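# Assemble the two printed glue-bottle parts

## Task

Join the two 3D-printed parts so they match the completed glue bottle standing on the stand, and do it quickly.

## Robot and tools

Robot: two seven-joint Franka FR3 arms, left_arm and right_arm, each carrying a Robotiq two-finger gripper that opens to 140 mm. The right_arm fingers can fold at a hinge when pushed; the left_arm fingers are rigid. A folding finger grips firmly only with the outer quarter of its pad. Nearer the palm it may wrap round the part, hold a narrow part loosely or drop it later. Pressed tip-first into a surface it folds easily, and the following grip may fail. Base positions in the scene frame: left_arm (-0.023, +0.458, 0), right_arm (-0.015, -0.292, 0), each with a small yaw (quat_wxyz w about 1, z 0.006 and 0.025).

Frames: every pose, target and reading uses the scene frame. Its origin is at table-top height, midway between the nominal bases. +z points up, +x points out over the table, and left_arm sits on the +y side. Arm names do not match image sides. Gripper axes: the fingers point along its +z and close along its y. end_effector_position is the spot between the pads when they are shut. The fingertips stick out about 33 mm past it at gaps up to 40 mm, and only about 9 mm when fully open. Reported poses can be off by a few cm.

Row layout (shared by execute_actions and move): one flat list of 20 numbers that covers both arms, even when only one moves. The first ten are left_arm: x, y, z in metres, then qw, qx, qy, qz (w first), then gripper position, force_limit and speed. The next ten are the same for right_arm. x, y, z and the quaternion are an absolute goal pose for end_effector_position and end_effector_quat_wxyz, not an offset. The three gripper numbers each lie in [-1, 1]. Position +1 is fully open, about -0.8 brings the pads together, and -1 closes until something blocks. force_limit sets squeeze force: roughly 14 N at -1, 40 N at 0 and 58 N at +1 for slow closes; faster closes squeeze much harder. speed sets finger speed: about 30 mm/s at -1, 140 at 0 and 250 at +1. force_limit and speed both start at +1. To keep an arm still, resend its last reported pose and its last gripper numbers; a 0 is a real command. To keep an orientation, repeat the same quaternion every row.

execute_actions(actions, cameras): actions is a list of actions. Each action is a table of up to 15 rows, one per 1/30 s step. A shorter table repeats its last row. Any target more than 0.6 m from that gripper's current spot, along any gripper axis, gets both arms' action refused. A malformed action, or a first action failing that check, rejects the whole call. Each step, the controller limits the commanded pose to 70 mm and 16 degrees from the measured one, so one action may fall short. The result's Hand target line shows where the arm is actually headed. An empty list returns camera images; otherwise pass camera names, ["all"] or [].

move(target, speed, blend, blocking, cameras): drives each gripper in a straight line from its Hand target to the goal in target. target is one 20-number row or a list of up to 15 rows, with no 0.6 m check. speed is in m/s, from 0.002 to 2, default 0.25; rotation is capped at twice that in rad/s and at 2.5 rad/s. Give one speed number, or one per target. blend (metres) rounds corners between listed targets; 0, the default, stops at each. blocking=false returns after about 0.5 s while the motion carries on; a new move replaces a running one. Total time is capped at 10 s. Paths do not avoid obstacles or the other arm. Grippers trail the path and can overshoot speed, especially with the arm stretched. The first target's gripper numbers go out at the start; later ones take effect after everything is at rest at that target. The result adds a move: line giving the outcome (done, off_target, moving, held, fault) and any limits (paced means the pose was clipped, held means steps were withheld).

wait(seconds): 0 to 10 s, holding the last commands. stop(): brakes a running move; the fingers keep moving. zoom_image(camera, region): region [x0, y0, x1, y1] in pixels, at most 504 by 504, from the latest image of cam_high, cam_low, cam_bench, cam_left_wrist or cam_right_wrist (all 896x504). clear_fault(arm): left_arm or right_arm, only after a reported torque or force fault. read_manual(section): licence texts only. finished_scene(scene=1): ends the scene for good; the assembly must then stay correct on its own.

Reading results: object_status 0 = fingers moving, 1 = blocked while opening, 2 = blocked while closing (a grip), 3 = reached the command or pads touching (maybe nothing held). It updates 0.2 to 1.7 s after contact. position_measured is in counts: 3 fully open, about 75 for 100 mm, 139 for 60 mm, 200 for 20 mm, 230 pads together. Stopped fingers stay put until the position number changes by 0.01 or more. To squeeze harder, raise force_limit and switch position between -1 and -0.98. To squeeze softer, open and close again slowly. Joint torques, External joint torques and Flange force (along the gripper's own x y z) hint at contact and held weight; all are noisy.

Avoid: any single arm force of 40 N, including held weight (force fault), or joint contact torque above 35/35/32/30/12/12/12 N m (torque fault). Pushing joints past their ranges or over their speed limits also causes a torque fault. Any fault stops that arm until clear_fault. Do not squeeze hard on parts still resting on something, swing loads fast, release moving parts, drop things, slam into fixed objects, or let anything leave the table. Keep the grippers apart: a press between the arms can end the scene. A MOTOR HOT line warns of overheating from long holds, outstretched arms or pushing at unreachable poses; the arm may then brake for 30 to 60 s.

Each tool is called after "Request:" as name(argument=value, ...), one argument or row to a line, values as JSON.

## Session

Request:
execute_actions(
  actions=[],
)

Scene clock: 0.00 s.
left_arm: end_effector_position=(+0.2730, +0.8706, +0.1548) position_measured=3 object_status=3 end_effector_quat_wxyz=(-0.314, -0.411, +0.572, +0.637) | right_arm: end_effector_position=(+0.5053, -0.2475, +0.2189) position_measured=3 object_status=3 end_effector_quat_wxyz=(+0.008, +0.896, -0.440, -0.055)
Joint positions: left_arm=[0.411 0.865 -0.054 -1.599 1.019 1.125 0.372] | right_arm=[0.013 0.018 0 -2.029 0.044 1.943 -0.614]
Joint velocities: within noise
Joint torques (N m): no reading
External joint torques (N m): no reading
Flange force (N): no reading
Hand target: left_arm +0.2730, +0.8706, +0.1548; -0.314, -0.411, +0.572, +0.637 | right_arm +0.5053, -0.2475, +0.2189; +0.008, +0.896, -0.440, -0.055
Tool commands: left_gripper/position=+1.0 left_gripper/force_limit=+1.0 left_gripper/speed=+1.0 right_gripper/position=+1.0 right_gripper/force_limit=+1.0 right_gripper/speed=+1.0

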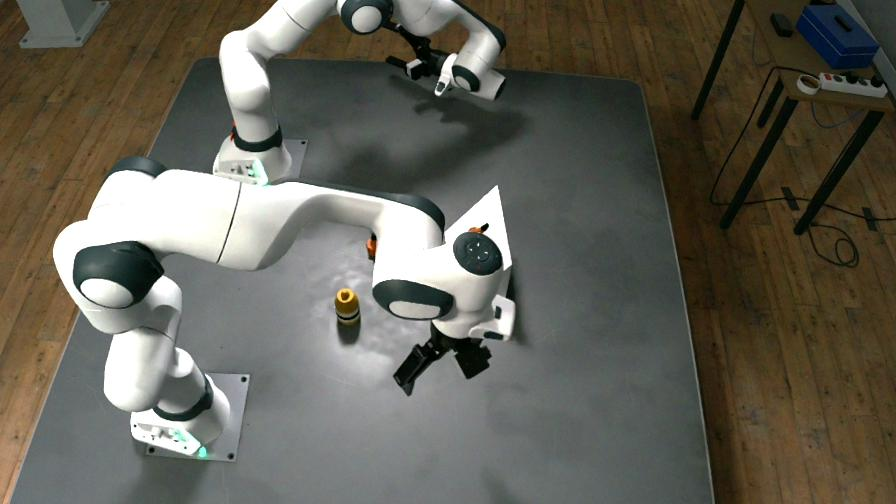

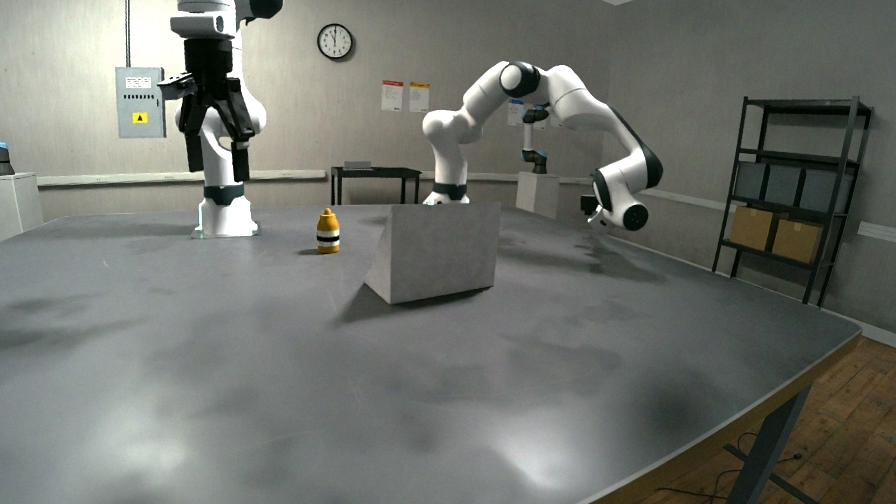

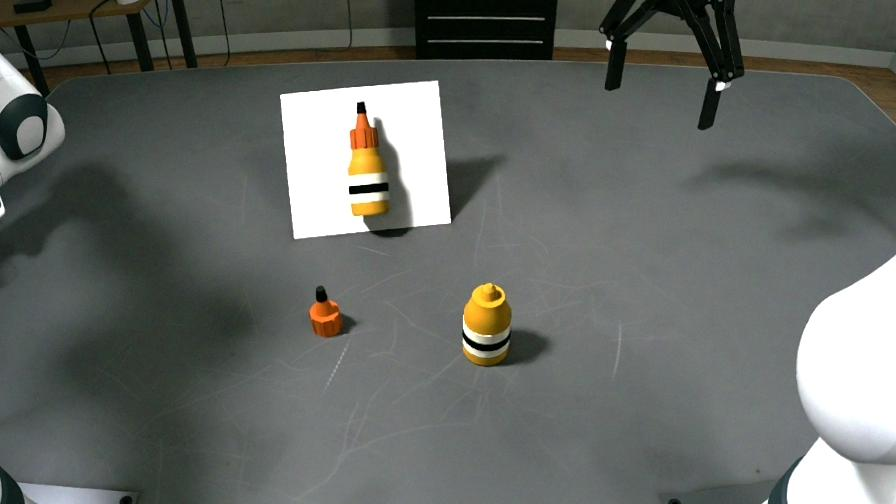

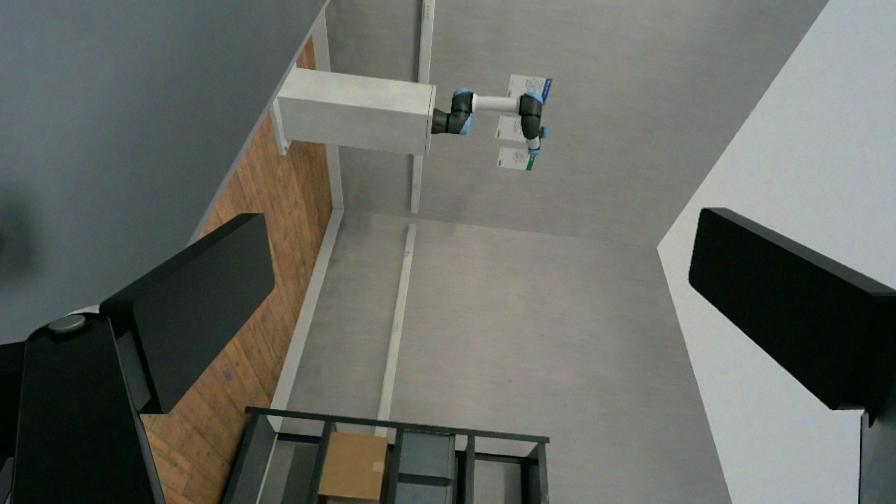

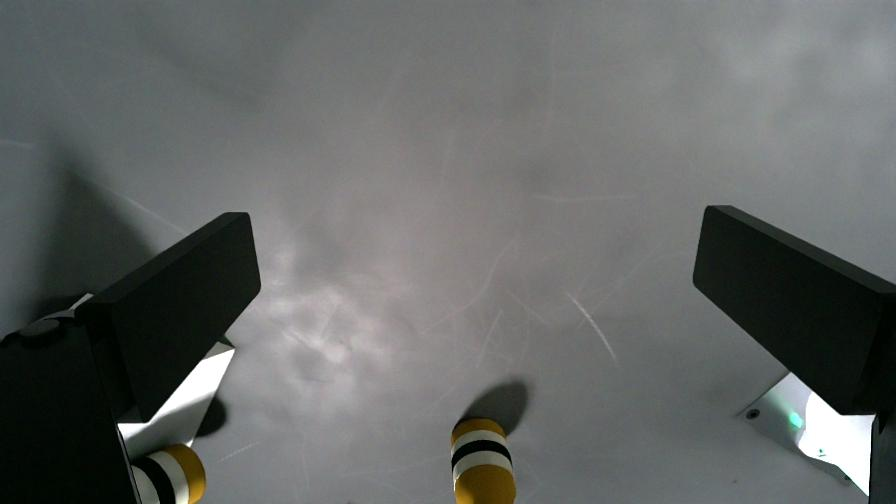

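Request:
zoom_image(
  camera="cam_bench",
  region=[280, 260, 560, 400],
)

Request:
zoom_image(
  camera="cam_bench",
  region=[300, 80, 440, 240],
)

Request:
zoom_image(
  camera="cam_high",
  region=[300, 210, 440, 350],
)

Request:
zoom_image(
  camera="cam_low",
  region=[290, 190, 390, 270],
)

Scaled by 1.800 from the camera's 896x504 image, which has a finer 1280x720 frame.

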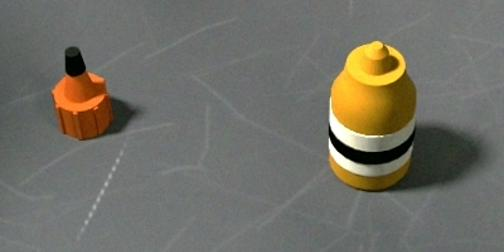

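Scaled by 3.150 from the camera's 896x504 image, which has a finer 1280x720 frame.

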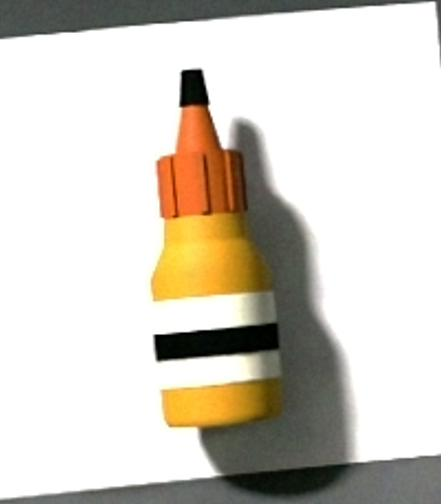

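Scaled by 3.600 from the camera's 896x504 image, which has a finer 1280x720 frame.

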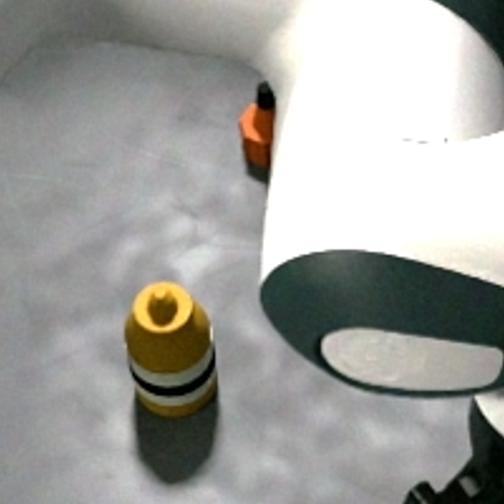

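Scaled by 5.040 from the camera's 896x504 image, which has a finer 1280x720 frame.

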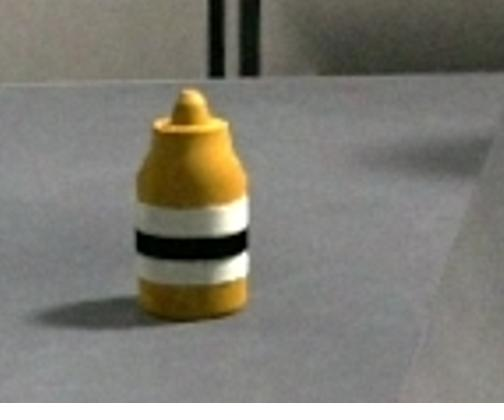

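Request:
move(
  target=[0.2730,0.8706,0.1548,-0.314,-0.411,0.572,0.637,1,1,1,0.307,0.179,0.18,0,0.897,-0.441,0,0.2,1,1],
  speed=0.5,
  cameras=["cam_bench","cam_right_wrist","cam_high"],
)

Scene clock: 4.43 s.
left_arm: end_effector_position=(+0.2730, +0.8706, +0.1548) position_measured=3 object_status=3 end_effector_quat_wxyz=(-0.314, -0.411, +0.572, +0.637) | right_arm: end_effector_position=(+0.3070, +0.1797, +0.1803) position_measured=104 object_status=3 end_effector_quat_wxyz=(-0.002, +0.898, -0.439, -0.001)
Joint positions: left_arm=[0.411 0.865 -0.054 -1.599 1.019 1.125 0.372] | right_arm=[0.463 0.118 0.471 -2.042 -0.06 2.149 0.353]
Joint velocities: left_arm=[within noise] | right_arm=[-0.001 0 -0.001 0.001 0 0.001 0.005]
Joint torques (N m): left_arm=[-0.3 -50.87 1.06 17.24 1.7 -2.27 0.1] | right_arm=[-0.09 -31.53 2.01 24.87 0.43 2.31 0.22]
External joint torques (N m): left_arm=[-0.31 -1.56 -0.26 -0.59 -0.27 -0.07 0.01] | right_arm=[-0.07 -0.05 0.23 1.23 -0.2 -0.23 0.22]
Flange force (N): left_arm=[4.8 4.9 3.8] | right_arm=[-2.1 -4.8 -1.9]
Hand target: left_arm +0.2730, +0.8706, +0.1548; -0.314, -0.411, +0.572, +0.637 | right_arm +0.3070, +0.1790, +0.1800; +0.000, +0.897, -0.441, +0.000
Off the commanded pose: left_arm 0.000 m, 0 deg | right_arm 0.001 m, 0 deg.
move: done
camera_calibration:
cam_right_wrist: T_world_to_cam=[[-0.796027, -0.605173, -0.0103731, 0.365136], [-0.562913, 0.733923, 0.380113, -0.0307277], [-0.222421, 0.308419, -0.924882, 0.323637], [0, 0, 0, 1]] pos_world=[0.345344, 0.143706, 0.314793]
Images, in order (width x height): cam_high 896x504, cam_bench 896x504, cam_right_wrist 896x504.

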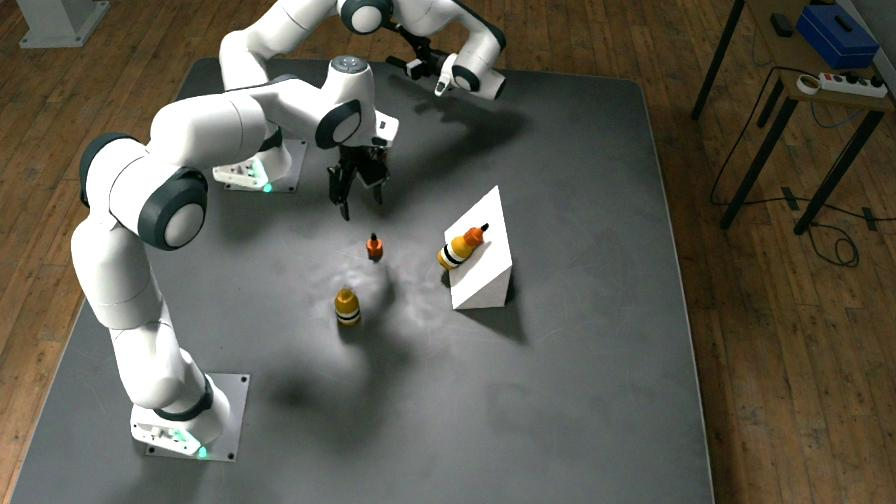

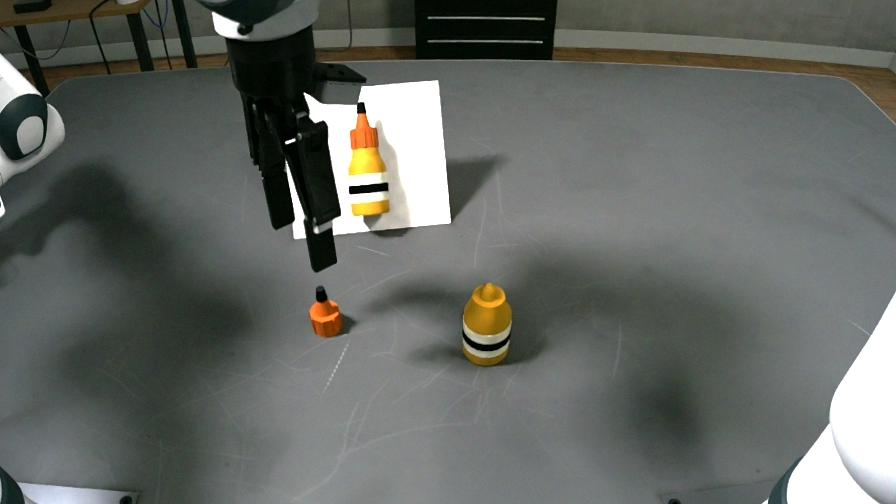

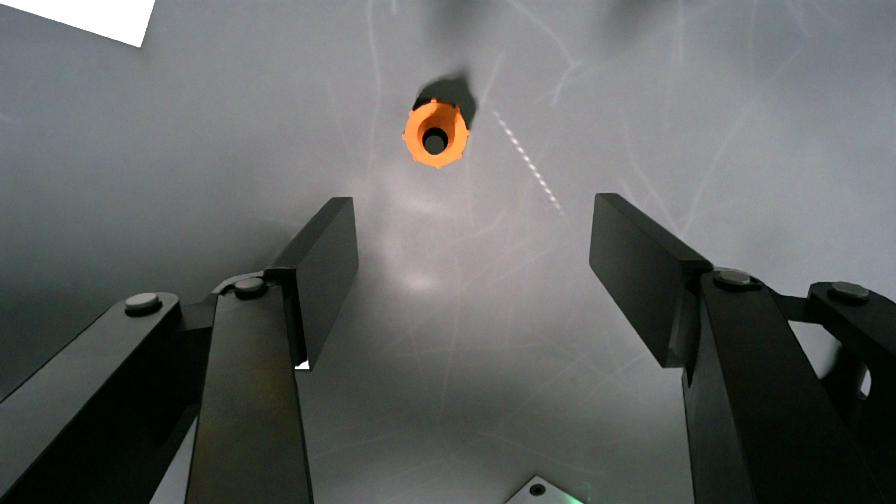

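Request:
move(
  target=[0.2730,0.8706,0.1548,-0.314,-0.411,0.572,0.637,1,1,1,0.326,0.182,0.115,0,0.897,-0.441,0,0.2,1,1],
  speed=0.4,
  cameras=["cam_bench","cam_right_wrist","cam_high"],
)

Scene clock: 6.23 s.
left_arm: end_effector_position=(+0.2730, +0.8706, +0.1548) position_measured=3 object_status=3 end_effector_quat_wxyz=(-0.314, -0.411, +0.572, +0.637) | right_arm: end_effector_position=(+0.3246, +0.1807, +0.1145) position_measured=104 object_status=3 end_effector_quat_wxyz=(+0.002, +0.898, -0.439, -0.002)
Joint positions: left_arm=[0.411 0.865 -0.054 -1.599 1.019 1.125 0.372] | right_arm=[0.468 0.25 0.446 -2.056 -0.137 2.273 0.381]
Joint velocities: left_arm=[within noise] | right_arm=[0 0 -0.001 0.001 -0.001 0.003 0.006]
Joint torques (N m): left_arm=[-0.3 -50.89 1.07 17.29 1.68 -2.27 0.23] | right_arm=[0.07 -35.22 3.54 23.6 0.38 2.74 0.32]
External joint torques (N m): left_arm=[-0.51 -1.56 -0.39 -0.55 -0.3 -0.06 0.14] | right_arm=[0.08 -0.31 -0.09 1.23 -0.19 0.23 0.32]
Flange force (N): left_arm=[4.6 5.0 3.3] | right_arm=[-1.8 -3.8 -0.5]
Hand target: left_arm +0.2730, +0.8706, +0.1548; -0.314, -0.411, +0.572, +0.637 | right_arm +0.3260, +0.1820, +0.1150; +0.000, +0.897, -0.441, +0.000
Off the commanded pose: left_arm 0.000 m, 0 deg | right_arm 0.002 m, 0 deg.
move: done
camera_calibration:
cam_right_wrist: T_world_to_cam=[[-0.796244, -0.604967, -0.00313318, 0.378284], [-0.561109, 0.736563, 0.377666, 0.00274042], [-0.226168, 0.302472, -0.925937, 0.268847], [0, 0, 0, 1]] pos_world=[0.363548, 0.145512, 0.249086]
Images, in order (width x height): cam_high 896x504, cam_bench 896x504, cam_right_wrist 896x504.

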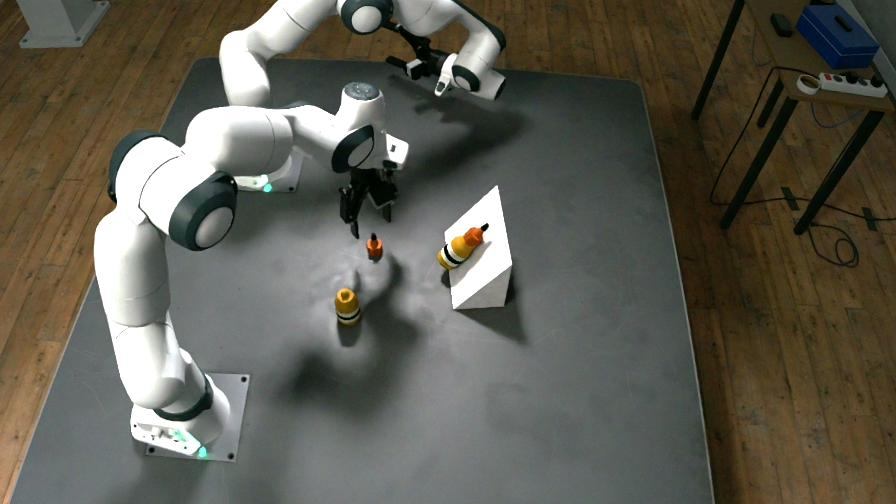

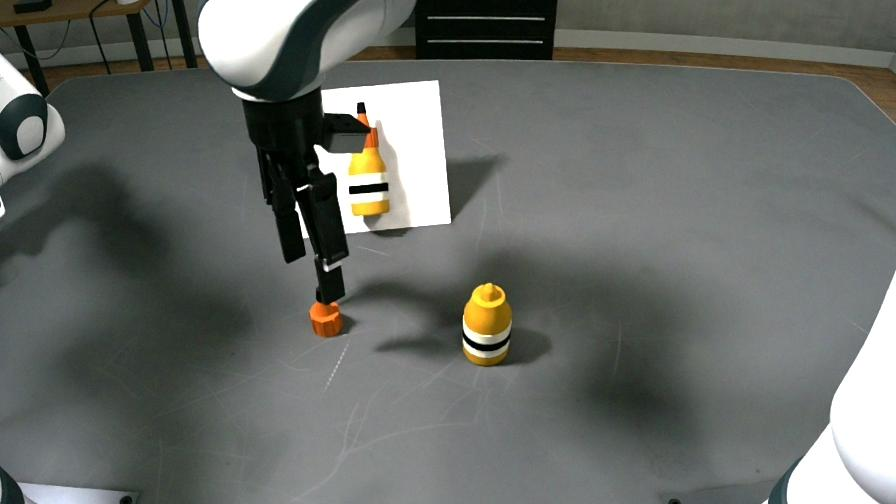

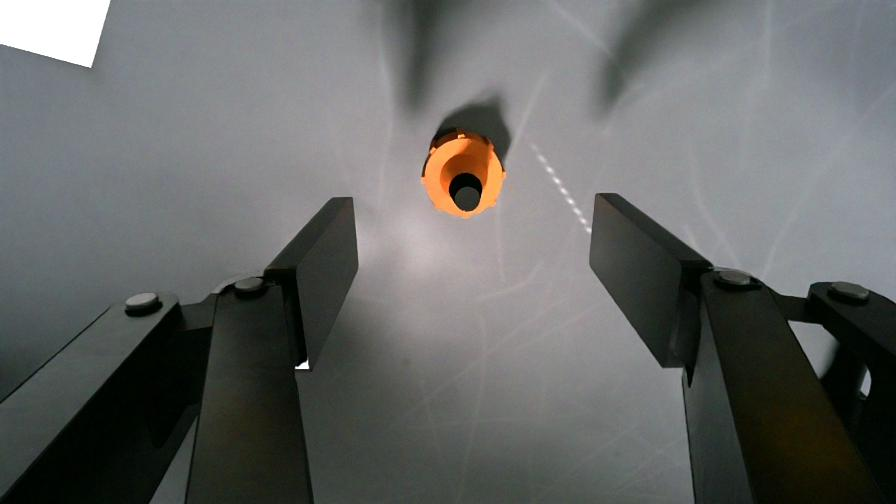

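Request:
move(
  target=[0.2730,0.8706,0.1548,-0.314,-0.411,0.572,0.637,1,1,1,0.3265,0.182,0.050,0,0.897,-0.441,0,-0.05,1,1],
  speed=0.15,
  cameras=["cam_bench","cam_right_wrist"],
)

Request:
zoom_image(
  camera="cam_bench",
  region=[240, 240, 400, 370],
)

Scene clock: 8.80 s.
left_arm: end_effector_position=(+0.2730, +0.8706, +0.1548) position_measured=3 object_status=3 end_effector_quat_wxyz=(-0.314, -0.411, +0.572, +0.637) | right_arm: end_effector_position=(+0.3252, +0.1805, +0.0492) position_measured=135 object_status=3 end_effector_quat_wxyz=(+0.002, +0.898, -0.440, -0.002)
Joint positions: left_arm=[0.411 0.865 -0.054 -1.599 1.019 1.125 0.372] | right_arm=[0.499 0.365 0.406 -2.087 -0.209 2.409 0.427]
Joint velocities: left_arm=[within noise] | right_arm=[0.001 0 0.001 0.001 0.001 0.004 0.007]
Joint torques (N m): left_arm=[-0.25 -50.82 1.1 17.31 1.69 -2.28 0.24] | right_arm=[0.19 -37.88 4.94 21.78 0.33 2.73 0.18]
External joint torques (N m): left_arm=[-0.21 -1.64 -0.16 -0.48 -0.28 -0.09 0.15] | right_arm=[0.26 -0.56 0.15 1.14 -0.16 0.23 0.18]
Flange force (N): left_arm=[4.2 5.0 3.6] | right_arm=[-1.6 -2.7 -0.5]
Hand target: left_arm +0.2730, +0.8706, +0.1548; -0.314, -0.411, +0.572, +0.637 | right_arm +0.3265, +0.1820, +0.0500; +0.000, +0.897, -0.441, +0.000
Off the commanded pose: left_arm 0.000 m, 0 deg | right_arm 0.002 m, 0 deg.
move: done
camera_calibration:
cam_right_wrist: T_world_to_cam=[[-0.796322, -0.604868, -0.00250626, 0.378396], [-0.560881, 0.736849, 0.377446, 0.0277284], [-0.226458, 0.301974, -0.926028, 0.208744], [0, 0, 0, 1]] pos_world=[0.364149, 0.145413, 0.183785]
Images, in order (width x height): cam_bench 896x504, cam_right_wrist 896x504.

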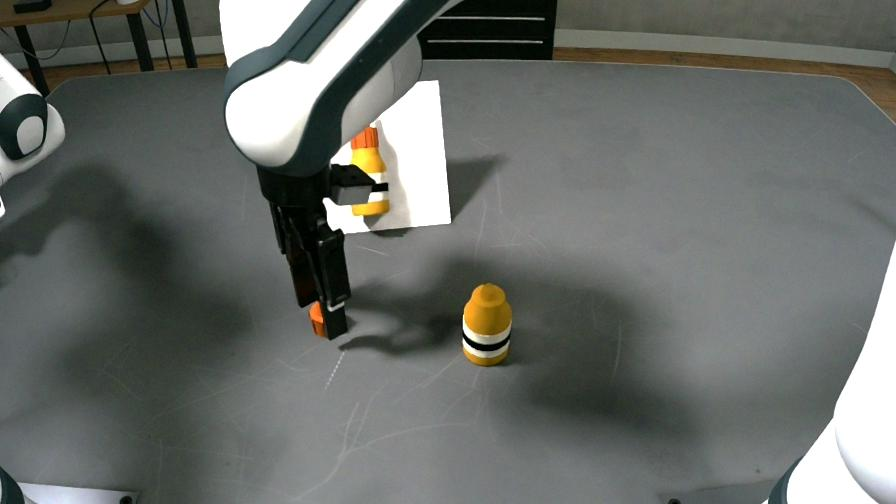

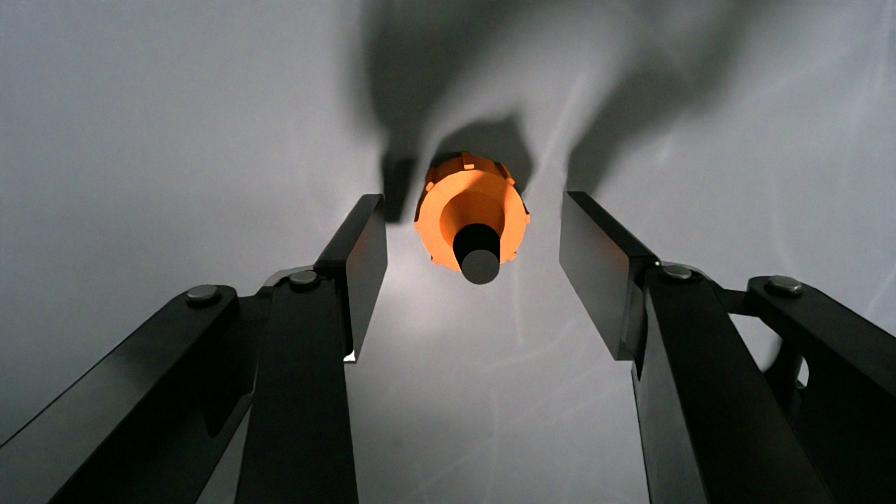

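Scaled by 3.150 from the camera's 896x504 image, which has a finer 1280x720 frame.

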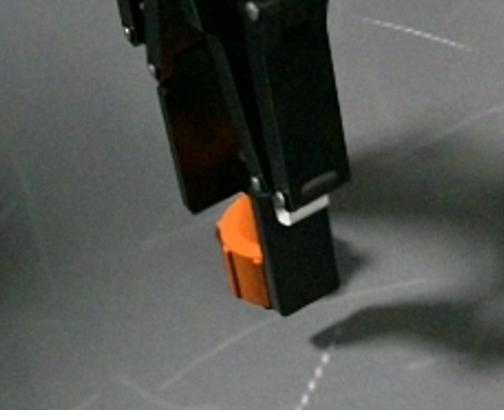

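Request:
move(
  target=[
    [0.2730,0.8706,0.1548,-0.314,-0.411,0.572,0.637,1,1,1,0.328,0.1805,0.0455,0,0.897,-0.441,0,-0.05,1,1],
    [0.2730,0.8706,0.1548,-0.314,-0.411,0.572,0.637,1,1,1,0.328,0.1805,0.0455,0,0.897,-0.441,0,-1,-0.1,-1],
  ],
  speed=0.15,
  cameras=["cam_bench","cam_right_wrist"],
)

Request:
zoom_image(
  camera="cam_bench",
  region=[240, 240, 400, 370],
)

Scene clock: 11.27 s.
left_arm: end_effector_position=(+0.2730, +0.8706, +0.1548) position_measured=3 object_status=3 end_effector_quat_wxyz=(-0.314, -0.411, +0.572, +0.637) | right_arm: end_effector_position=(+0.3279, +0.1803, +0.0463) position_measured=174 object_status=0 end_effector_quat_wxyz=(+0.001, +0.898, -0.441, -0.001)
Joint positions: left_arm=[0.411 0.865 -0.054 -1.599 1.019 1.125 0.372] | right_arm=[0.5 0.371 0.4 -2.088 -0.213 2.419 0.429]
Joint torques (N m): left_arm=[-0.31 -50.83 1.08 17.27 1.7 -2.29 0.14] | right_arm=[0.07 -36.92 4.74 20.66 0.35 2.77 0.27]
External joint torques (N m): left_arm=[-0.25 -1.67 -0.17 -0.51 -0.27 -0.11 0.04] | right_arm=[0.01 0.65 -0.2 0.04 -0.14 0.25 0.27]
Flange force (N): left_arm=[4.5 5.1 3.7] | right_arm=[-1.0 -1.5 2.2]
Hand target: left_arm +0.2730, +0.8706, +0.1548; -0.314, -0.411, +0.572, +0.637 | right_arm +0.3280, +0.1805, +0.0455; +0.000, +0.897, -0.441, +0.000
Off the commanded pose: left_arm 0.000 m, 0 deg | right_arm 0.001 m, 0 deg.
move: done
camera_calibration:
cam_right_wrist: T_world_to_cam=[[-0.797968, -0.602666, -0.00642984, 0.380711], [-0.559916, 0.737332, 0.377936, 0.0300612], [-0.223028, 0.305181, -0.925809, 0.205011], [0, 0, 0, 1]] pos_world=[0.36635, 0.144711, 0.180888]
Images, in order (width x height): cam_bench 896x504, cam_right_wrist 896x504.

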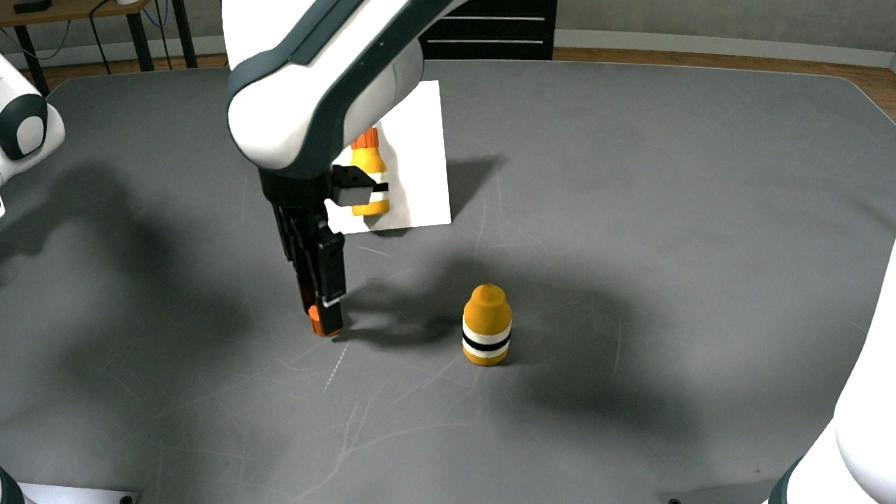

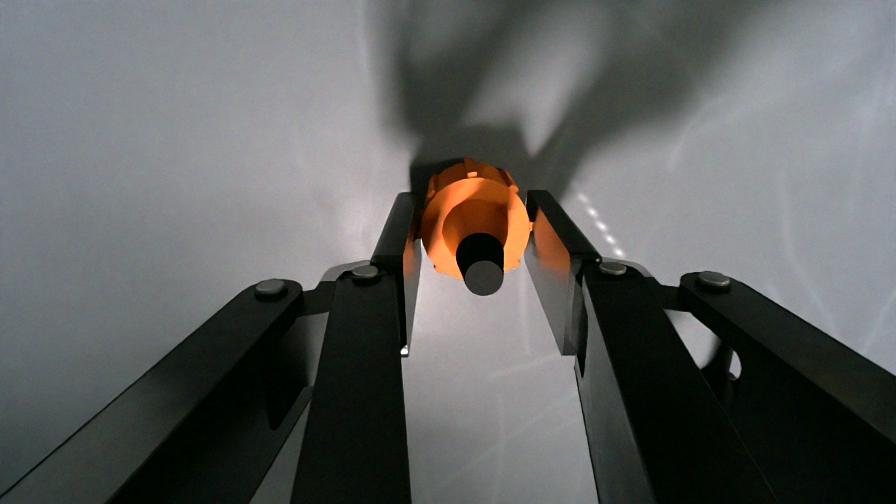

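Scaled by 3.150 from the camera's 896x504 image, which has a finer 1280x720 frame.

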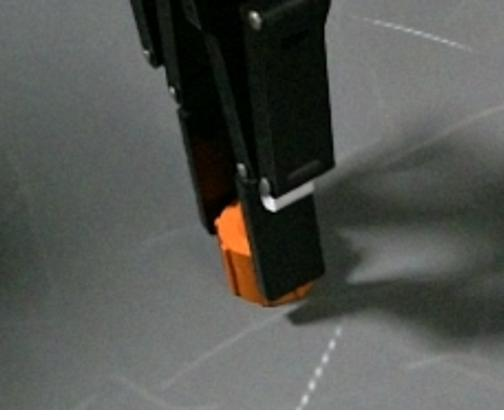

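Request:
move(
  target=[
    [0.2730,0.8706,0.1548,-0.314,-0.411,0.572,0.637,1,1,1,0.328,0.1805,0.21,0,0.897,-0.441,0,-1,-0.1,-1],
    [0.2730,0.8706,0.1548,-0.314,-0.411,0.572,0.637,1,1,1,0.314,-0.052,0.21,0,0.897,-0.441,0,-1,-0.1,-1],
  ],
  speed=[0.25,0.4],
  blend=0.04,
  cameras=["cam_bench","cam_right_wrist","cam_high","cam_low"],
)

Request:
zoom_image(
  camera="cam_bench",
  region=[400, 200, 560, 380],
)

Request:
zoom_image(
  camera="cam_right_wrist",
  region=[300, 0, 600, 320],
)

Scene clock: 14.70 s.
left_arm: end_effector_position=(+0.2730, +0.8706, +0.1548) position_measured=3 object_status=3 end_effector_quat_wxyz=(-0.314, -0.411, +0.572, +0.637) | right_arm: end_effector_position=(+0.3130, -0.0520, +0.2095) position_measured=174 object_status=2 end_effector_quat_wxyz=(+0.001, +0.895, -0.445, -0.002)
Joint positions: left_arm=[0.411 0.865 -0.054 -1.599 1.019 1.125 0.372] | right_arm=[0.411 -0.421 0.16 -2.527 0.079 2.105 -0.081]
Joint velocities: left_arm=[within noise] | right_arm=[-0.001 0 0 0 -0.001 -0.001 -0.005]
Joint torques (N m): left_arm=[-0.34 -50.82 1.02 17.32 1.7 -2.27 0.14] | right_arm=[0.11 -17.61 -2.06 24.35 0.47 2.85 -0.08]
External joint torques (N m): left_arm=[-0.61 -1.53 -0.49 -0.53 -0.28 -0.07 0.04] | right_arm=[0.12 -0.91 0.06 0.32 -0.17 0.27 -0.08]
Flange force (N): left_arm=[4.7 4.8 3.1] | right_arm=[0.0 2.0 -0.8]
Hand target: left_arm +0.2730, +0.8706, +0.1548; -0.314, -0.411, +0.572, +0.637 | right_arm +0.3140, -0.0520, +0.2100; +0.000, +0.897, -0.441, +0.000
Off the commanded pose: left_arm 0.000 m, 0 deg | right_arm 0.001 m, 1 deg.
move: done
camera_calibration:
cam_right_wrist: T_world_to_cam=[[-0.803775, -0.594916, -0.00452711, 0.231711], [-0.551834, 0.742682, 0.379345, 0.128769], [-0.222317, 0.307407, -0.925244, 0.42355], [0, 0, 0, 1]] pos_world=[0.351465, -0.0879882, 0.344089]
Images, in order (width x height): cam_high 896x504, cam_low 896x504, cam_bench 896x504, cam_right_wrist 896x504.

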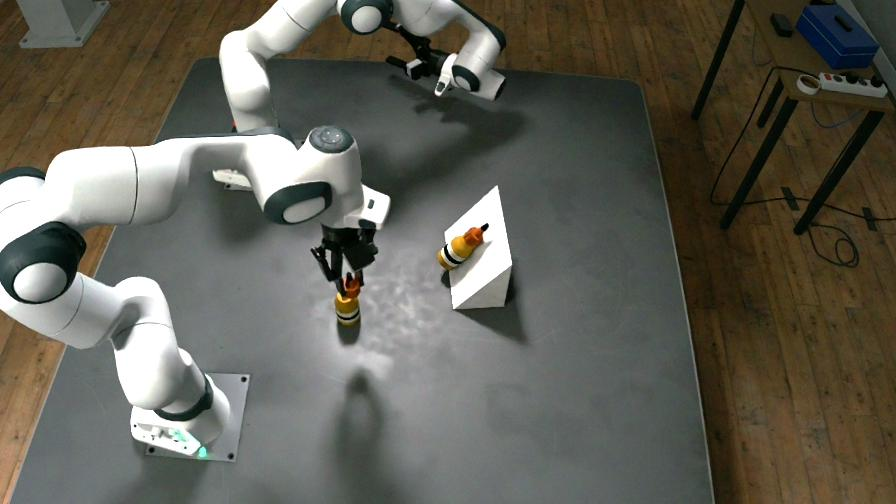

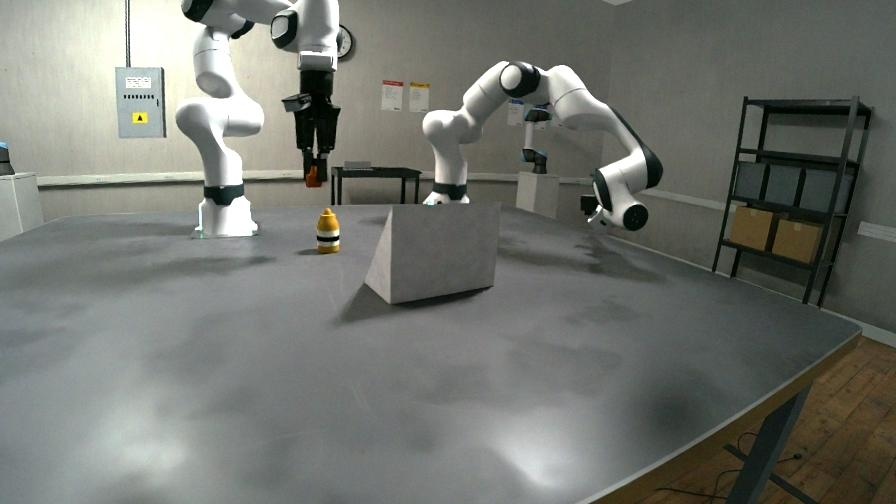

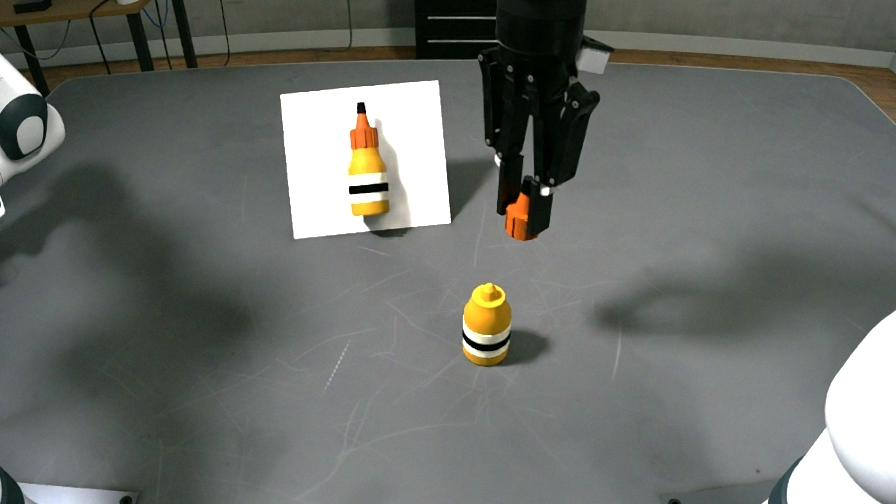

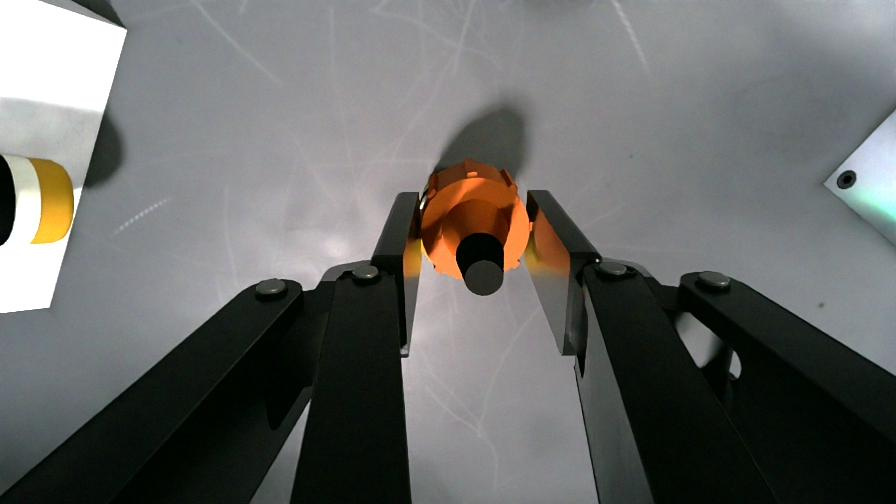

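Scaled by 2.800 from the camera's 896x504 image, which has a finer 1280x720 frame.

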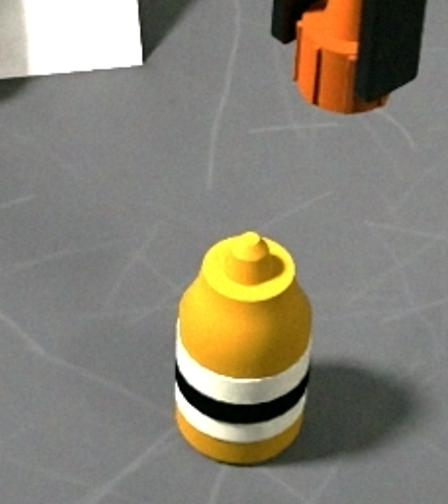

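Scaled by 1.575 from the camera's 896x504 image, which has a finer 1280x720 frame.

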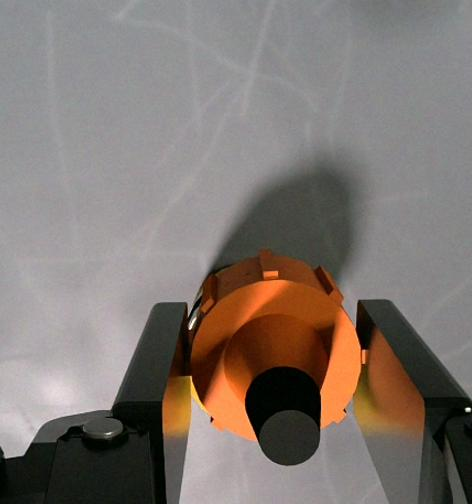

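Request:
move(
  target=[0.2730,0.8706,0.1548,-0.314,-0.411,0.572,0.637,1,1,1,0.3505,-0.0995,0.20,0,0.897,-0.441,0,-1,-0.1,-1],
  speed=0.3,
  cameras=["cam_bench","cam_right_wrist","cam_high"],
)

Request:
zoom_image(
  camera="cam_right_wrist",
  region=[330, 0, 610, 300],
)

Request:
zoom_image(
  camera="cam_high",
  region=[300, 210, 440, 350],
)

Scene clock: 16.67 s.
left_arm: end_effector_position=(+0.2730, +0.8706, +0.1548) position_measured=3 object_status=3 end_effector_quat_wxyz=(-0.314, -0.411, +0.572, +0.637) | right_arm: end_effector_position=(+0.3489, -0.0998, +0.1995) position_measured=174 object_status=2 end_effector_quat_wxyz=(+0.001, +0.895, -0.445, -0.002)
Joint positions: left_arm=[0.411 0.865 -0.054 -1.599 1.019 1.125 0.372] | right_arm=[0.369 -0.388 0.063 -2.53 0.031 2.138 -0.187]
Joint velocities: left_arm=[within noise] | right_arm=[0 -0.002 -0.001 0 0 0 -0.006]
Joint torques (N m): left_arm=[-0.23 -50.8 1.08 17.24 1.72 -2.3 0.16] | right_arm=[0.01 -17.89 -1.03 24.97 0.44 2.84 -0.22]
External joint torques (N m): left_arm=[-0.23 -1.4 -0.23 -0.65 -0.26 -0.1 0.07] | right_arm=[-0.01 0 -0.08 1.13 -0.19 0.26 -0.22]
Flange force (N): left_arm=[4.6 4.7 3.7] | right_arm=[1.2 -3.2 -1.1]
Hand target: left_arm +0.2730, +0.8706, +0.1548; -0.314, -0.411, +0.572, +0.637 | right_arm +0.3505, -0.0995, +0.2000; +0.000, +0.897, -0.441, +0.000
Off the commanded pose: left_arm 0.000 m, 0 deg | right_arm 0.002 m, 1 deg.
move: done
camera_calibration:
cam_right_wrist: T_world_to_cam=[[-0.80392, -0.594717, -0.00494614, 0.232226], [-0.551749, 0.742682, 0.379468, 0.187783], [-0.222003, 0.307791, -0.925191, 0.436772], [0, 0, 0, 1]] pos_world=[0.387265, -0.135788, 0.333989]
Images, in order (width x height): cam_high 896x504, cam_bench 896x504, cam_right_wrist 896x504.

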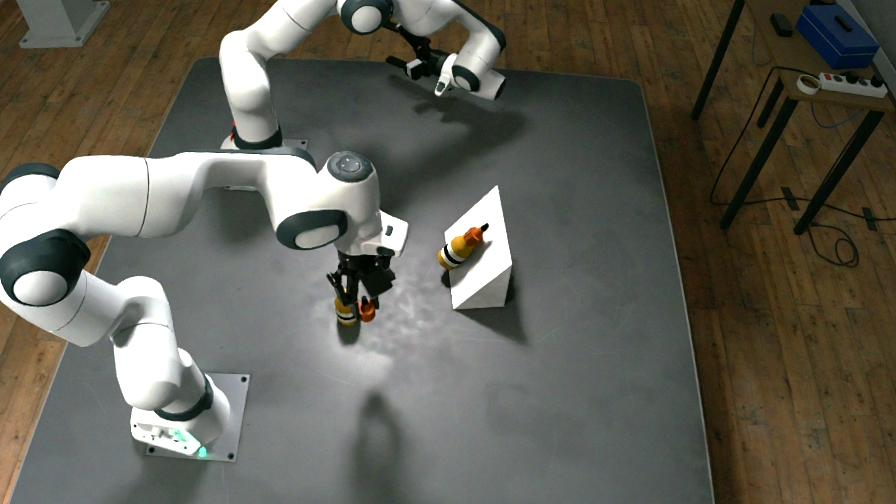

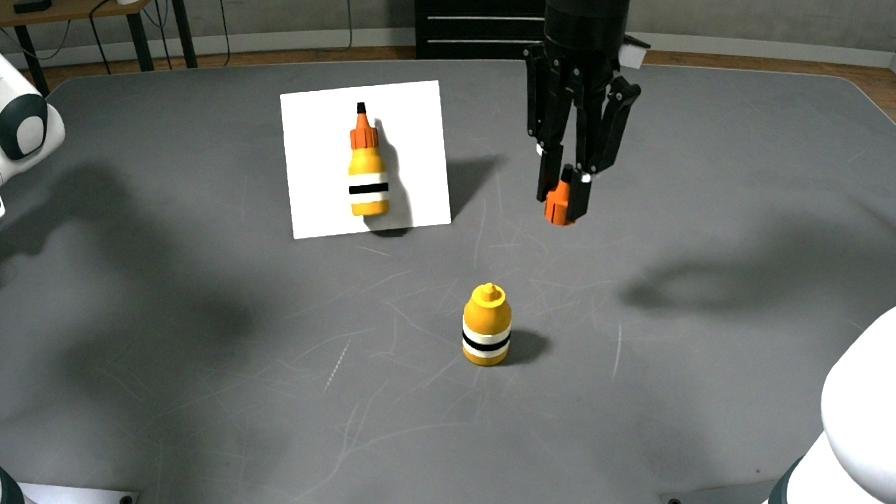

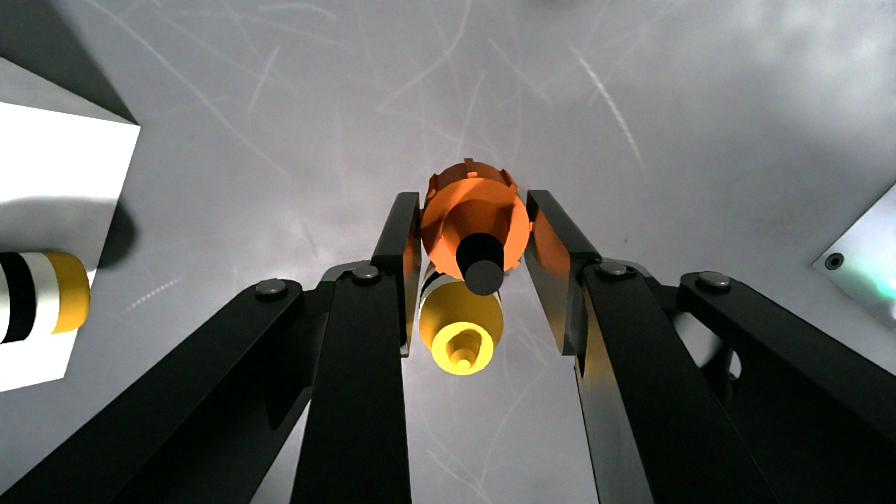

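Scaled by 1.680 from the camera's 896x504 image, which has a finer 1280x720 frame.

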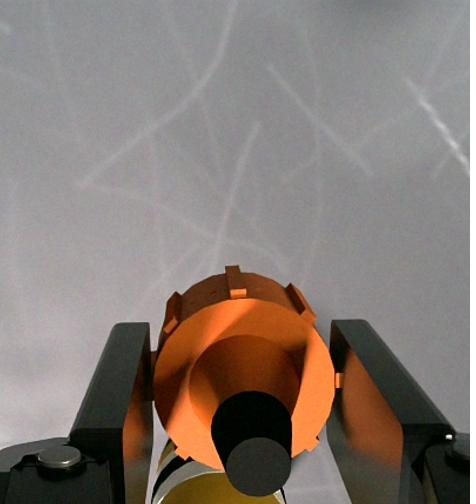

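Scaled by 3.600 from the camera's 896x504 image, which has a finer 1280x720 frame.

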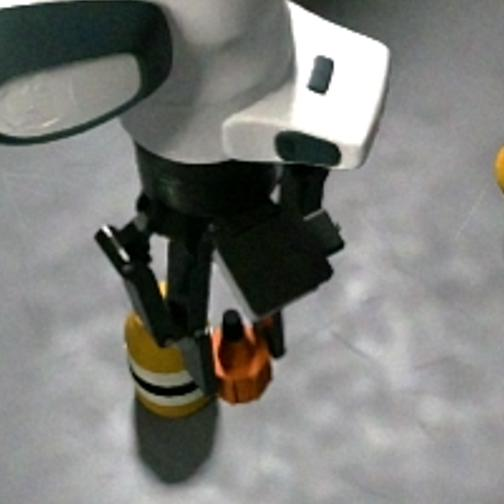

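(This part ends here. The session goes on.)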